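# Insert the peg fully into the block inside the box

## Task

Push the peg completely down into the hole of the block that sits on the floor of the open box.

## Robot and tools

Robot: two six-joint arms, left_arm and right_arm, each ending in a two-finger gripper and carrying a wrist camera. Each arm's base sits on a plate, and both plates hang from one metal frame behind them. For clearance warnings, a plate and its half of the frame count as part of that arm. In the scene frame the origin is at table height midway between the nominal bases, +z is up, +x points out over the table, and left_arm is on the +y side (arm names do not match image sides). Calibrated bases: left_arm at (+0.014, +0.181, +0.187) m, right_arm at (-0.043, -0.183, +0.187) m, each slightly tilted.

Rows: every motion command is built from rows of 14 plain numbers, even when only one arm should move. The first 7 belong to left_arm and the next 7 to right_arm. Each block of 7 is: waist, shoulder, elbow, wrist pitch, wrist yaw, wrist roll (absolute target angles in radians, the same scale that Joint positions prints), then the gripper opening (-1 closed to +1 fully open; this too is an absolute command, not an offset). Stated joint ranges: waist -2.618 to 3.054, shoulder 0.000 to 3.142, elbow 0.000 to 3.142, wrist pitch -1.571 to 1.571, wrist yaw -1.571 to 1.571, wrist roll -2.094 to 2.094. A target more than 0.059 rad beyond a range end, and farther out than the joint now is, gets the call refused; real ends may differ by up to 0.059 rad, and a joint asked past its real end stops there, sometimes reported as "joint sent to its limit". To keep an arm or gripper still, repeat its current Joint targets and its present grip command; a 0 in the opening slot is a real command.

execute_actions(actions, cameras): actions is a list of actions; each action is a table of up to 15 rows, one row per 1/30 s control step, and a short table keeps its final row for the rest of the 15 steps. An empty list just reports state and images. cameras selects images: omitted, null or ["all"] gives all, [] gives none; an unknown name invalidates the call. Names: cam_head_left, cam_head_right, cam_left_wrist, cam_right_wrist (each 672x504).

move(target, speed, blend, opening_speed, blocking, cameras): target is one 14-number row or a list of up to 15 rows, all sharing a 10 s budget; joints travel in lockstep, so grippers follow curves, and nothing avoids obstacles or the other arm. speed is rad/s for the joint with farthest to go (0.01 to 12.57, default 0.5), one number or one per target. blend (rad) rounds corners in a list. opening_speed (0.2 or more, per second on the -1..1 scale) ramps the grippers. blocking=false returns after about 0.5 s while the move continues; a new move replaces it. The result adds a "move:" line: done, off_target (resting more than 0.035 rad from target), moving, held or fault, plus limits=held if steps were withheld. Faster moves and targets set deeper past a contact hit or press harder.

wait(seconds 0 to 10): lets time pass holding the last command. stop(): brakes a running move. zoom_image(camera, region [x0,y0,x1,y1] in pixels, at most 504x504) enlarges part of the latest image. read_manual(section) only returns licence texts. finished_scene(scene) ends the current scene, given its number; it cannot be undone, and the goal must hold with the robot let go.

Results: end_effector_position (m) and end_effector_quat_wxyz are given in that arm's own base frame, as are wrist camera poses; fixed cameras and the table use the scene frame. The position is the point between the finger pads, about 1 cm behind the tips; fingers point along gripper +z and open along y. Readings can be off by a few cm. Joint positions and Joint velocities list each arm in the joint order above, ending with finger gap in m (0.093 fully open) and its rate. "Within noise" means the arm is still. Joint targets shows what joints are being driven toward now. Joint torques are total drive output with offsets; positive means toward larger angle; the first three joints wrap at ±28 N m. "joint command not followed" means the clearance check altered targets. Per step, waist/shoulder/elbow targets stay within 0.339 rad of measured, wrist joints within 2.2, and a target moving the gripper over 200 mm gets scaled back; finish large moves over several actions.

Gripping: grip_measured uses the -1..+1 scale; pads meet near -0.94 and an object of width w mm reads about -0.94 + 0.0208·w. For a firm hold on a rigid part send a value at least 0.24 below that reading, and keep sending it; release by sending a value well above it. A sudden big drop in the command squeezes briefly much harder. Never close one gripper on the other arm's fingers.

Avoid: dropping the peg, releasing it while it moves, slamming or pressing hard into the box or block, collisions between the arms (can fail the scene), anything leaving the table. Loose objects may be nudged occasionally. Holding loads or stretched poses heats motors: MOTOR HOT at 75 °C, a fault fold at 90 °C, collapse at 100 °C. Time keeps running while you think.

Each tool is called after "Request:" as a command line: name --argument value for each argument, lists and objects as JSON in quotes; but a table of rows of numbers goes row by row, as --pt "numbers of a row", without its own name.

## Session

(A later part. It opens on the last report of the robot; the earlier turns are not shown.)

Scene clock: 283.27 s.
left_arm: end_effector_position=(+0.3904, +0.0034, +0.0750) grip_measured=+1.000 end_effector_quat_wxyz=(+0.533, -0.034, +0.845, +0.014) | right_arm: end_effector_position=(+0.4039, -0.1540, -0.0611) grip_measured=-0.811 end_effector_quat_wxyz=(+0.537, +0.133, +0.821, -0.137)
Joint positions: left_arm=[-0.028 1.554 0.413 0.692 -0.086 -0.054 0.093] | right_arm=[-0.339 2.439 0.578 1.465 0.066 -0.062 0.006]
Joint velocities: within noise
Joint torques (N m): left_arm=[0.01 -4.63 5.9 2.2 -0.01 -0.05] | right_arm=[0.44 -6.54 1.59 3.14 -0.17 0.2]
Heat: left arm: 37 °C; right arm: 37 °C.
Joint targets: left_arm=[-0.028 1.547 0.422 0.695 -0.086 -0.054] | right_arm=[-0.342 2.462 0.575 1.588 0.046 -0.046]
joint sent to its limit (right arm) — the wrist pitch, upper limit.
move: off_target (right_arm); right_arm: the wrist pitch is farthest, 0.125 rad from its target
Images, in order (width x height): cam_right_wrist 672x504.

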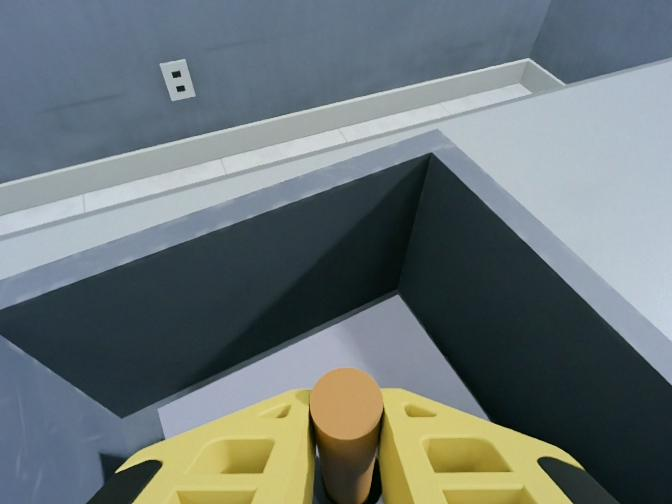

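Request:
move --pt "-0.028 1.547 0.422 0.695 -0.086 -0.054 1 -0.341 2.445 0.576 1.49 0.056 -0.055 -1" --pt "-0.028 1.547 0.422 0.695 -0.086 -0.054 1 -0.341 2.445 0.576 1.49 0.056 -0.055 0.3" --speed 0.15 --opening_speed 0.8

Request:
zoom_image --camera "cam_right_wrist" --region '[216, 324, 456, 504]'

Scene clock: 294.07 s.
left_arm: end_effector_position=(+0.3904, +0.0034, +0.0750) grip_measured=+1.000 end_effector_quat_wxyz=(+0.533, -0.034, +0.845, +0.014) | right_arm: end_effector_position=(+0.3998, -0.1637, -0.0619) grip_measured=+0.297 end_effector_quat_wxyz=(+0.531, +0.145, +0.820, -0.155)
Joint positions: left_arm=[-0.028 1.554 0.413 0.692 -0.086 -0.054 0.093] | right_arm=[-0.349 2.439 0.579 1.459 0.101 -0.067 0.059]
Joint velocities: within noise
Joint torques (N m): left_arm=[0.01 -4.55 5.91 2.2 0 -0.06] | right_arm=[1.39 -7.97 1.46 2.25 -0.37 0.2]
Heat: left arm: 37 °C; right arm: 37 °C.
Joint targets: left_arm=[-0.028 1.547 0.422 0.695 -0.086 -0.054] | right_arm=[-0.341 2.445 0.576 1.490 0.056 -0.055]
move: off_target (right_arm); right_arm: the wrist yaw is farthest, 0.045 rad from its target

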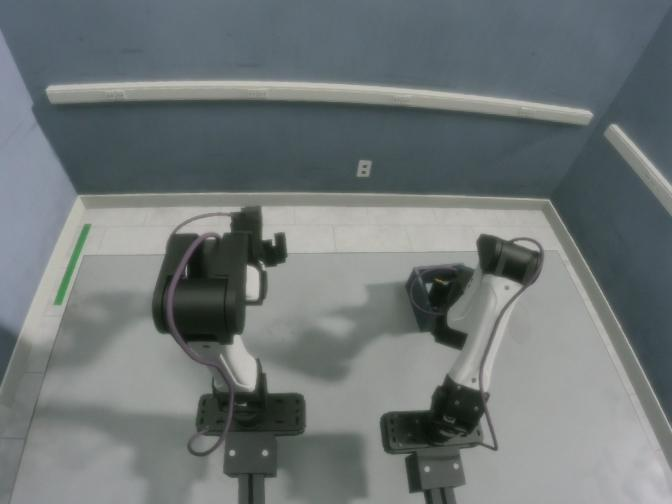

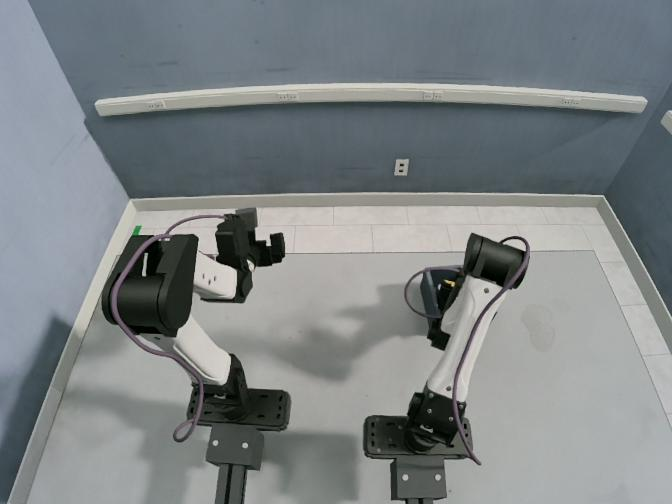

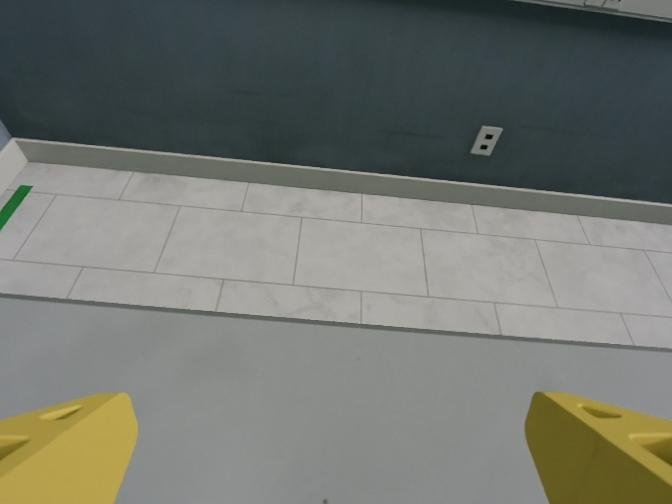

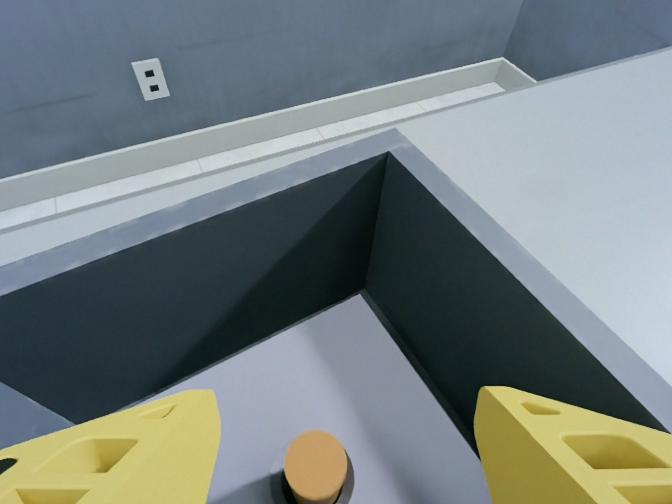

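Scaled by 2.100.

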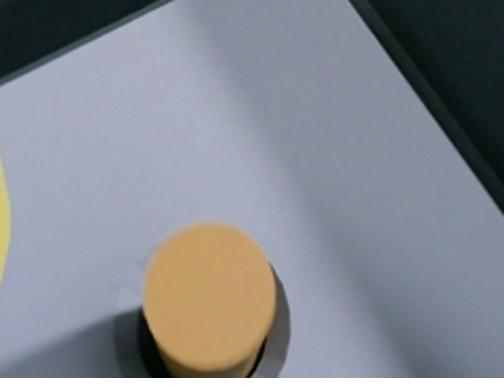

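Request:
move --pt "-0.028 1.547 0.422 0.695 -0.086 -0.054 1 -0.341 2.24 0.5 1.417 0.06 -0.055 0.3" --pt "-0.028 1.547 0.422 0.695 -0.086 -0.054 1 -0.37 2.19 1.60 -0.981 0.065 0 1" --speed '[0.6,1.2]' --blend '[0.05,0]'

Request:
zoom_image --camera "cam_right_wrist" --region '[150, 0, 450, 225]'

Scene clock: 305.37 s.
left_arm: end_effector_position=(+0.3904, +0.0034, +0.0750) grip_measured=+1.000 end_effector_quat_wxyz=(+0.533, -0.034, +0.845, +0.014) | right_arm: end_effector_position=(+0.3659, -0.1519, -0.0247) grip_measured=+1.000 end_effector_quat_wxyz=(-0.041, +0.173, +0.984, -0.029)
Joint positions: left_arm=[-0.028 1.554 0.413 0.692 -0.086 -0.054 0.093] | right_arm=[-0.362 2.237 1.571 -0.974 0.073 -0.012 0.093]
Joint velocities: within noise
Joint torques (N m): left_arm=[0.03 -4.62 5.93 2.21 0 -0.05] | right_arm=[0.25 -15.19 9.29 -0.12 -0.05 0.14]
Heat: left arm: 37 °C; right arm: 39 °C.
Joint targets: left_arm=[-0.028 1.547 0.422 0.695 -0.086 -0.054] | right_arm=[-0.370 2.190 1.600 -0.981 0.065 0.000]
move: off_target (right_arm); target 2's new numbers were sent with right_arm's shoulder 0.047 rad from that target; right_arm: the shoulder is farthest, 0.047 rad from its target

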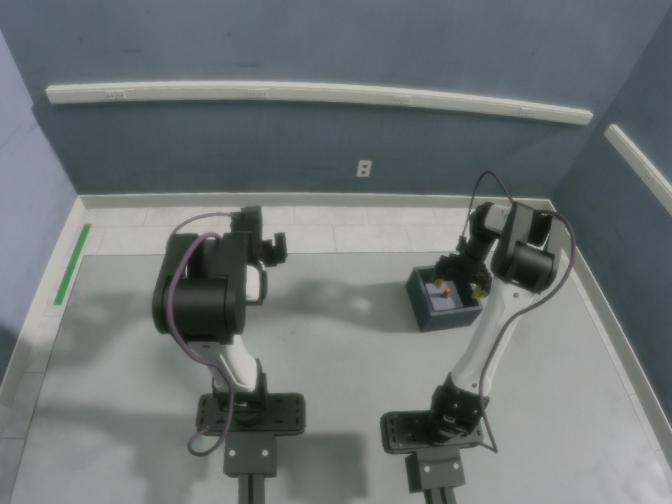

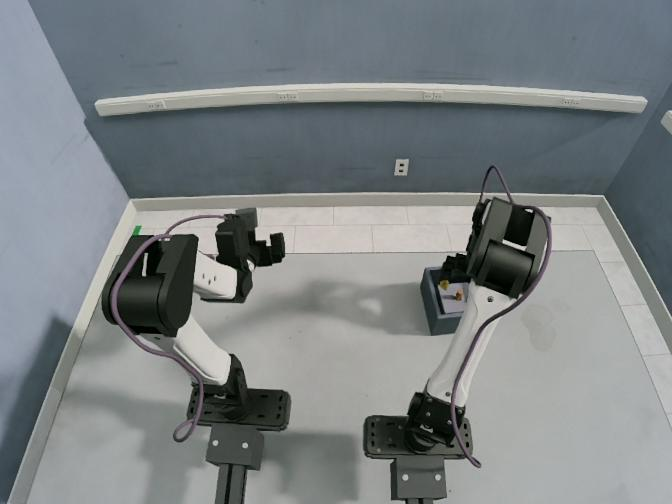

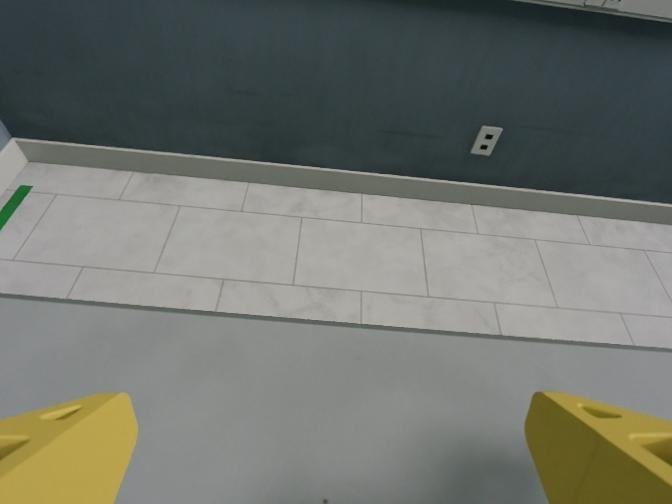

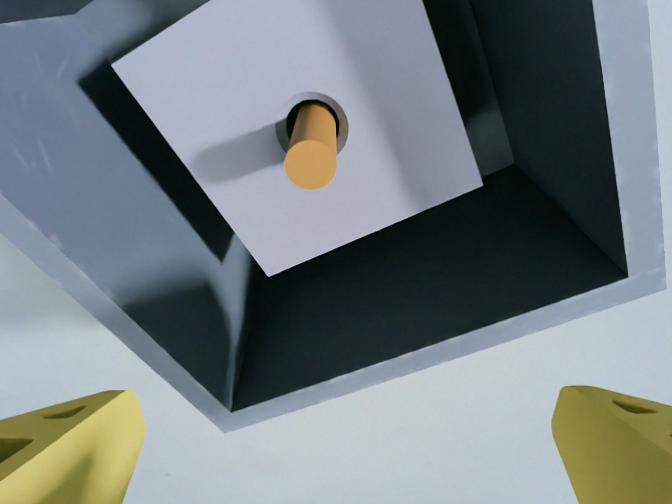

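Scaled by 1.680.

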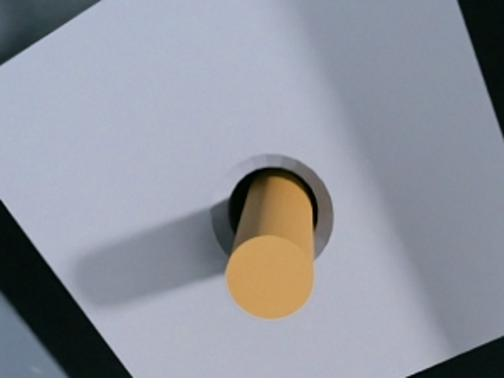

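Request:
finished_scene --scene 1

The scene is finished: the task was done.


## Next scene

The same job, from a new start.

Request:
execute_actions --actions '[]' --cameras '["cam_head_left","cam_right_wrist","cam_left_wrist"]'

Scene clock: 0.00 s.
left_arm: end_effector_position=(+0.3914, +0.0426, +0.0756) grip_measured=+1.000 end_effector_quat_wxyz=(+0.551, -0.064, +0.827, +0.094) | right_arm: end_effector_position=(+0.3717, -0.0222, +0.0974) grip_measured=+1.000 end_effector_quat_wxyz=(+0.587, +0.078, +0.803, -0.067)
Joint positions: left_arm=[0.018 1.617 0.392 0.832 -0.211 0.005 0.093] | right_arm=[0.054 1.489 0.296 0.877 0.253 0.064 0.093]
Joint velocities: within noise
Joint torques (N m): no reading
Heat: left arm: 29 °C; right arm: 29 °C.
Joint targets: left_arm=[0.018 1.610 0.400 0.834 -0.212 0.006] | right_arm=[0.054 1.481 0.307 0.888 0.253 0.064]
Tool commands: left_gripper/opening=+1.0 right_gripper/opening=+1.0
Images, in order (width x height): cam_head_left 672x504, cam_left_wrist 672x504, cam_right_wrist 672x504.

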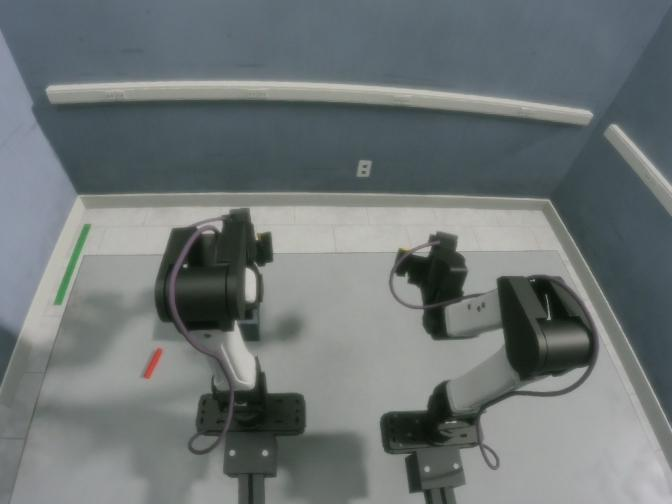

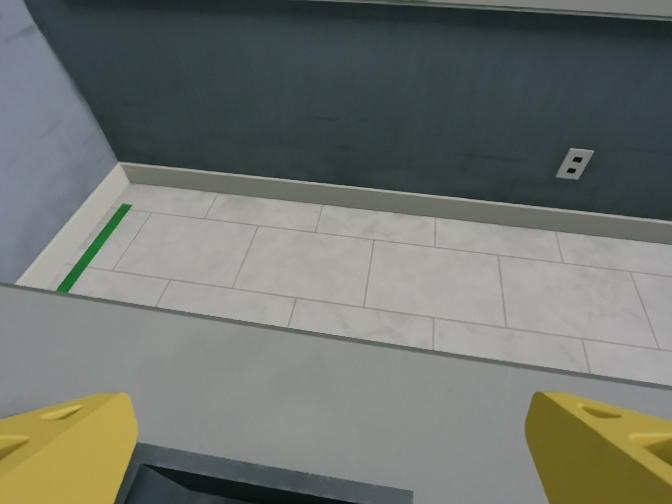

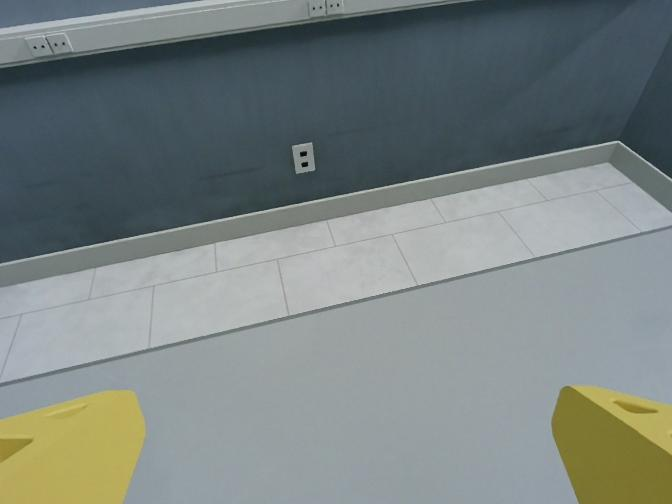

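Request:
move --target '[0.8,1.78,1.52,-1.294,-0.06,0,1,0.054,1.481,0.307,0.888,0.253,0.064,1]' --speed 2 --cameras '["cam_head_left","cam_left_wrist"]'

Scene clock: 11.73 s.
left_arm: end_effector_position=(+0.2195, +0.2405, +0.1227) grip_measured=+1.000 end_effector_quat_wxyz=(-0.007, -0.385, +0.922, +0.034) | right_arm: end_effector_position=(+0.3717, -0.0222, +0.0974) grip_measured=+1.000 end_effector_quat_wxyz=(+0.587, +0.078, +0.803, -0.067)
Joint positions: left_arm=[0.796 1.762 1.49 -1.286 -0.068 0.005 0.093] | right_arm=[0.054 1.489 0.296 0.877 0.253 0.064 0.093]
Joint velocities: within noise
Joint torques (N m): left_arm=[0.29 -5.11 8.28 0.11 0.06 -0.11] | right_arm=[0.46 -5.09 7.43 1.98 0.04 0.04]
Heat: left arm: 30 °C; right arm: 30 °C.
Joint targets: left_arm=[0.800 1.780 1.520 -1.294 -0.060 0.000] | right_arm=[0.054 1.481 0.307 0.888 0.253 0.064]
move: done
Images, in order (width x height): cam_head_left 672x504, cam_left_wrist 672x504.

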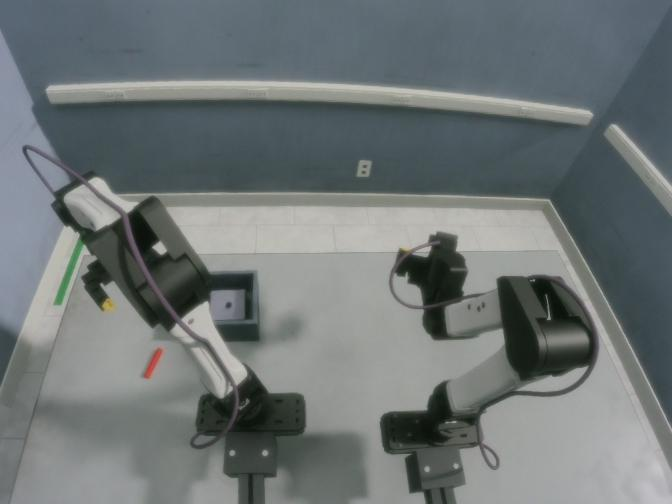

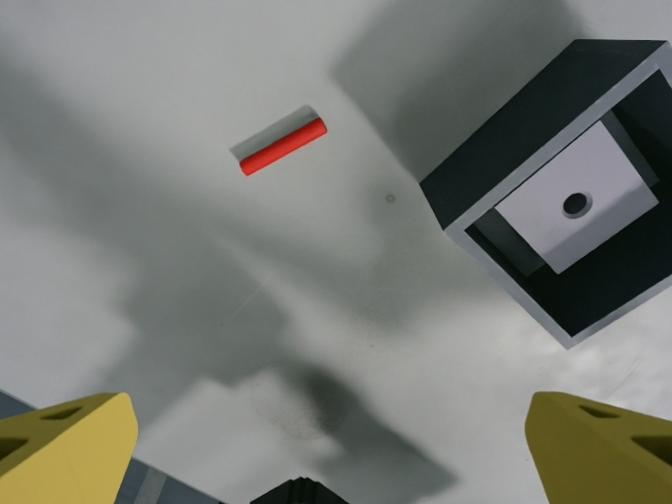

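Request:
move --target '[0.775,2.303,1.318,-0.685,-0.365,1.078,1,0.054,1.481,0.307,0.888,0.253,0.064,1]' --speed 1.8 --cameras '["cam_left_wrist"]'

Scene clock: 37.70 s.
left_arm: end_effector_position=(+0.2146, +0.2964, -0.0857) grip_measured=+1.000 end_effector_quat_wxyz=(-0.169, +0.148, +0.972, +0.071) | right_arm: end_effector_position=(+0.3717, -0.0222, +0.0974) grip_measured=+1.000 end_effector_quat_wxyz=(+0.587, +0.078, +0.803, -0.067)
Joint positions: left_arm=[0.783 2.288 1.323 -0.697 -0.357 1.068 0.093] | right_arm=[0.054 1.489 0.296 0.877 0.253 0.064 0.093]
Joint velocities: within noise
Joint torques (N m): left_arm=[-0.75 -7.46 3.47 0.05 -0.28 0.02] | right_arm=[0.57 -5.03 7.34 2 0.06 0.04]
Heat: left arm: 31 °C; right arm: 32 °C.
Joint targets: left_arm=[0.775 2.303 1.318 -0.685 -0.365 1.078] | right_arm=[0.054 1.481 0.307 0.888 0.253 0.064]
move: done
Images, in order (width x height): cam_left_wrist 672x504.

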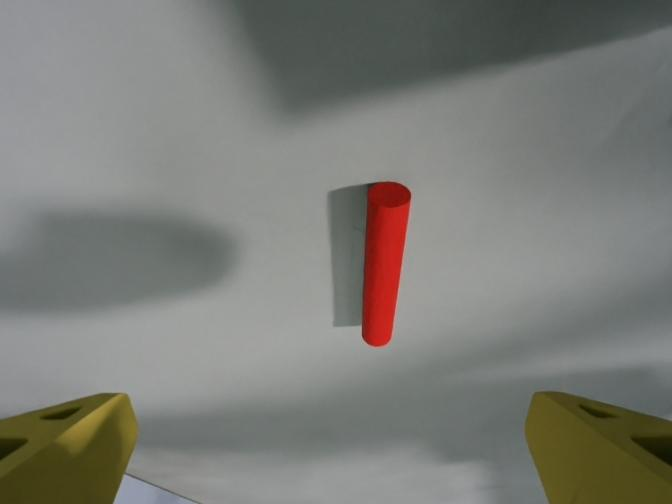

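Request:
move --pt "0.760 2.455 1.228 -0.458 -0.365 1.078 1 0.054 1.481 0.307 0.888 0.253 0.064 1" --pt "0.760 2.455 1.228 -0.458 -0.365 1.078 -1 0.054 1.481 0.307 0.888 0.253 0.064 1" --speed 0.6 --opening_speed 1.8 --cameras '["cam_left_wrist"]'

Scene clock: 46.07 s.
left_arm: end_effector_position=(+0.2024, +0.2773, -0.1555) grip_measured=-0.889 end_effector_quat_wxyz=(-0.175, +0.158, +0.970, +0.065) | right_arm: end_effector_position=(+0.3717, -0.0222, +0.0974) grip_measured=+1.000 end_effector_quat_wxyz=(+0.587, +0.078, +0.803, -0.067)
Joint positions: left_arm=[0.767 2.443 1.23 -0.469 -0.359 1.069 0.003] | right_arm=[0.054 1.489 0.296 0.877 0.253 0.064 0.093]
Joint velocities: within noise
Joint torques (N m): left_arm=[-0.65 -7.54 2.59 0 -0.28 0.05] | right_arm=[0.53 -5.07 7.43 2 0.05 0.03]
Heat: left arm: 32 °C; right arm: 32 °C.
Joint targets: left_arm=[0.760 2.455 1.228 -0.458 -0.365 1.078] | right_arm=[0.054 1.481 0.307 0.888 0.253 0.064]
move: done
Images, in order (width x height): cam_left_wrist 672x504.

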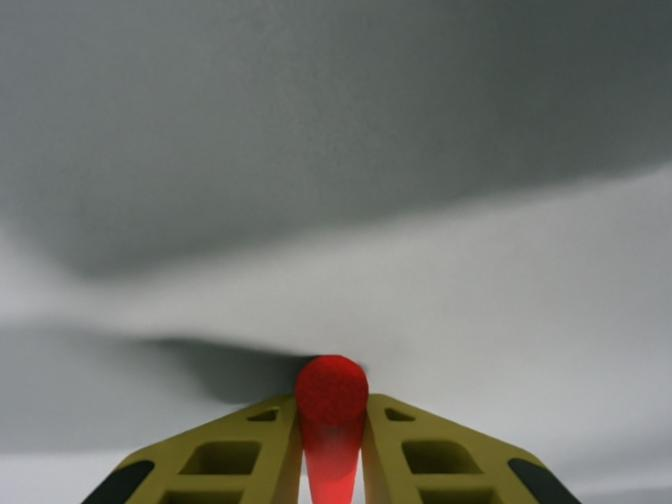

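Request:
move --pt "0.76 2.05 1.1 -0.3 -0.2 1.07 -1 0.054 1.481 0.307 0.888 0.253 0.064 1" --pt "0.755 1.75 0.40 0.56 1.038 0.786 -1 0.054 1.481 0.307 0.888 0.253 0.064 1" --pt "0.748 2.067 0.460 0.84 1.044 0.79 -1 0.054 1.481 0.307 0.888 0.253 0.064 1" --speed '[0.9,1.3,0.7]' --blend '[0.15,0.08,0]' --cameras '["cam_head_left","cam_left_wrist"]'

Request:
zoom_image --camera "cam_left_wrist" --region '[212, 324, 452, 504]'

Scene clock: 71.57 s.
left_arm: end_effector_position=(+0.3225, +0.1049, -0.0124) grip_measured=-0.872 end_effector_quat_wxyz=(+0.558, +0.206, +0.798, -0.093) | right_arm: end_effector_position=(+0.3717, -0.0222, +0.0974) grip_measured=+1.000 end_effector_quat_wxyz=(+0.587, +0.078, +0.803, -0.067)
Joint positions: left_arm=[0.756 2.053 0.445 0.824 1.036 0.797 0.003] | right_arm=[0.054 1.489 0.296 0.877 0.253 0.064 0.093]
Joint velocities: within noise
Joint torques (N m): left_arm=[-0.62 -4.26 3.14 1.61 0.63 -0.12] | right_arm=[0.51 -5.09 7.3 1.97 0.07 0.07]
Heat: left arm: 35 °C; right arm: 33 °C.
Joint targets: left_arm=[0.748 2.067 0.460 0.840 1.044 0.790] | right_arm=[0.054 1.481 0.307 0.888 0.253 0.064]
move: done
Images, in order (width x height): cam_head_left 672x504, cam_left_wrist 672x504.

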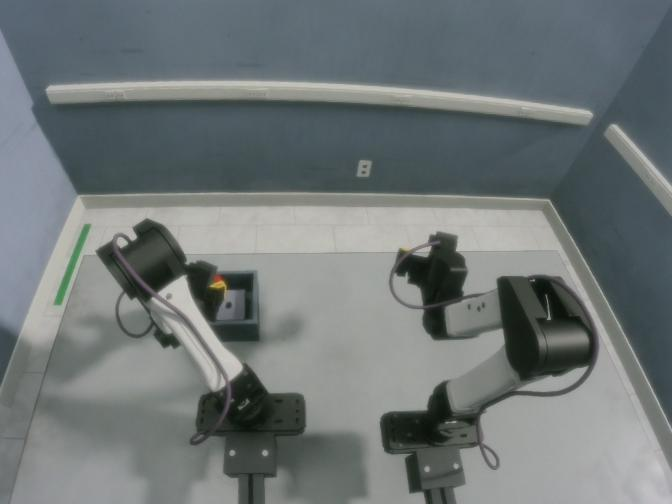

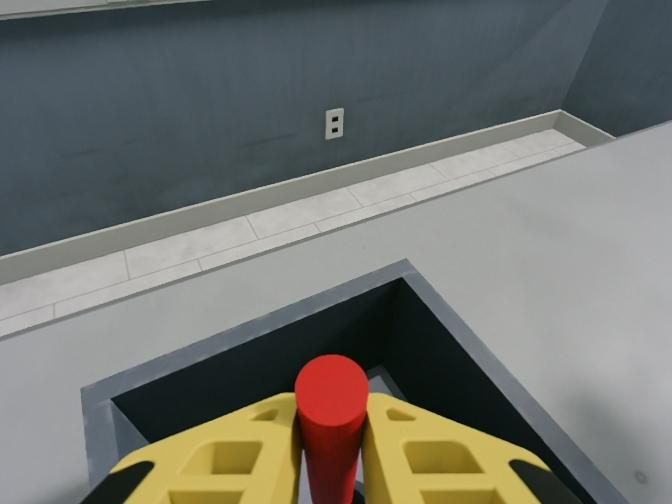

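Scaled by 2.100.

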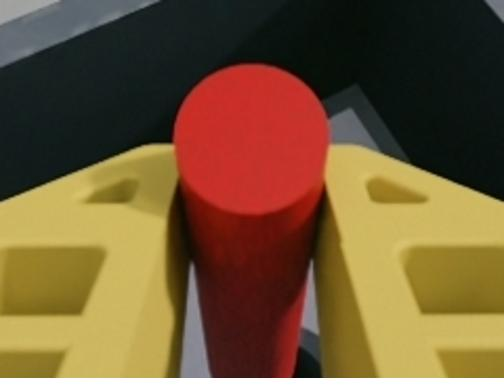

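Request:
move --target '[0.746,2.355,0.502,1.078,1.048,0.790,-1,0.054,1.481,0.307,0.888,0.253,0.064,1]' --speed 0.2 --cameras '["cam_left_wrist"]'

Request:
zoom_image --camera "cam_left_wrist" --region '[212, 324, 452, 504]'

Scene clock: 88.07 s.
left_arm: end_effector_position=(+0.3227, +0.1022, -0.0611) grip_measured=-0.872 end_effector_quat_wxyz=(+0.559, +0.207, +0.796, -0.101) | right_arm: end_effector_position=(+0.3717, -0.0222, +0.0974) grip_measured=+1.000 end_effector_quat_wxyz=(+0.587, +0.078, +0.803, -0.067)
Joint positions: left_arm=[0.752 2.339 0.492 1.057 1.048 0.795 0.003] | right_arm=[0.054 1.489 0.296 0.877 0.253 0.064 0.093]
Joint velocities: within noise
Joint torques (N m): left_arm=[-0.61 -4.72 1.36 1.66 0.53 -0.09] | right_arm=[0.66 -5.08 7.39 2 0.03 0.03]
Heat: left arm: 33 °C; right arm: 34 °C.
Joint targets: left_arm=[0.746 2.355 0.502 1.078 1.048 0.790] | right_arm=[0.054 1.481 0.307 0.888 0.253 0.064]
move: done
Images, in order (width x height): cam_left_wrist 672x504.

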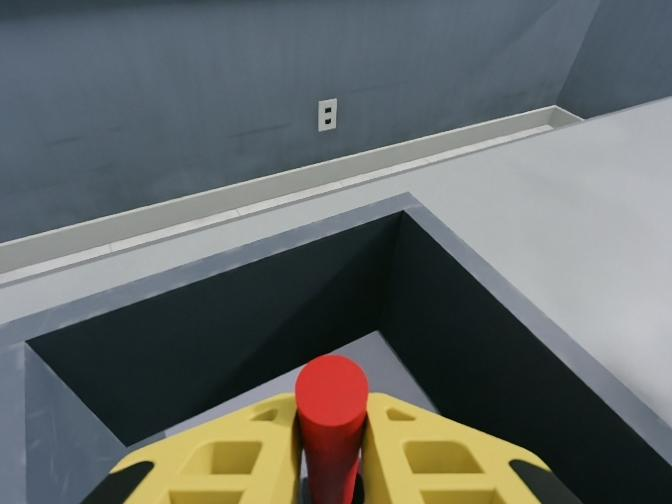

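Scaled by 2.100.

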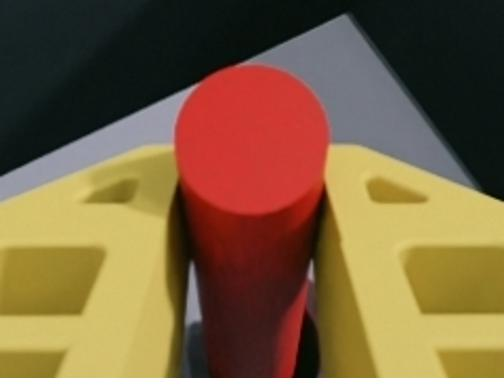

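Request:
move --pt "0.747 2.422 0.522 1.145 1.048 0.790 -1 0.054 1.481 0.307 0.888 0.253 0.064 1" --pt "0.747 2.422 0.522 1.145 1.048 0.790 0.2 0.054 1.481 0.307 0.888 0.253 0.064 1" --speed 0.2 --opening_speed 1.5 --cameras '["cam_left_wrist"]'

Scene clock: 93.53 s.
left_arm: end_effector_position=(+0.3288, +0.1055, -0.0631) grip_measured=+0.198 end_effector_quat_wxyz=(+0.575, +0.216, +0.783, -0.094) | right_arm: end_effector_position=(+0.3717, -0.0222, +0.0974) grip_measured=+1.000 end_effector_quat_wxyz=(+0.587, +0.078, +0.803, -0.067)
Joint positions: left_arm=[0.752 2.399 0.518 1.149 1.069 0.775 0.055] | right_arm=[0.054 1.489 0.296 0.877 0.253 0.064 0.093]
Joint velocities: within noise
Joint torques (N m): left_arm=[-0.43 -4.31 0.75 1.42 0.25 0.09] | right_arm=[0.46 -4.89 7.38 2 0.04 -0.01]
Heat: left arm: 33 °C; right arm: 34 °C.
Joint targets: left_arm=[0.747 2.422 0.522 1.145 1.048 0.790] | right_arm=[0.054 1.481 0.307 0.888 0.253 0.064]
move: done
Images, in order (width x height): cam_left_wrist 672x504.

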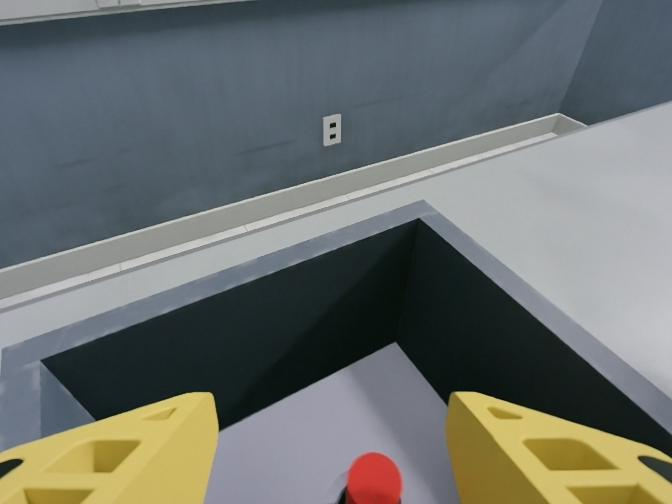

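Request:
zoom_image --camera "cam_left_wrist" --region '[212, 324, 452, 504]'

Scaled by 2.100.

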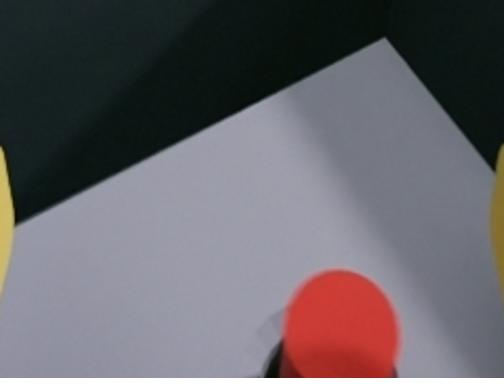

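Request:
finished_scene --scene 2

The scene is finished: the task was done.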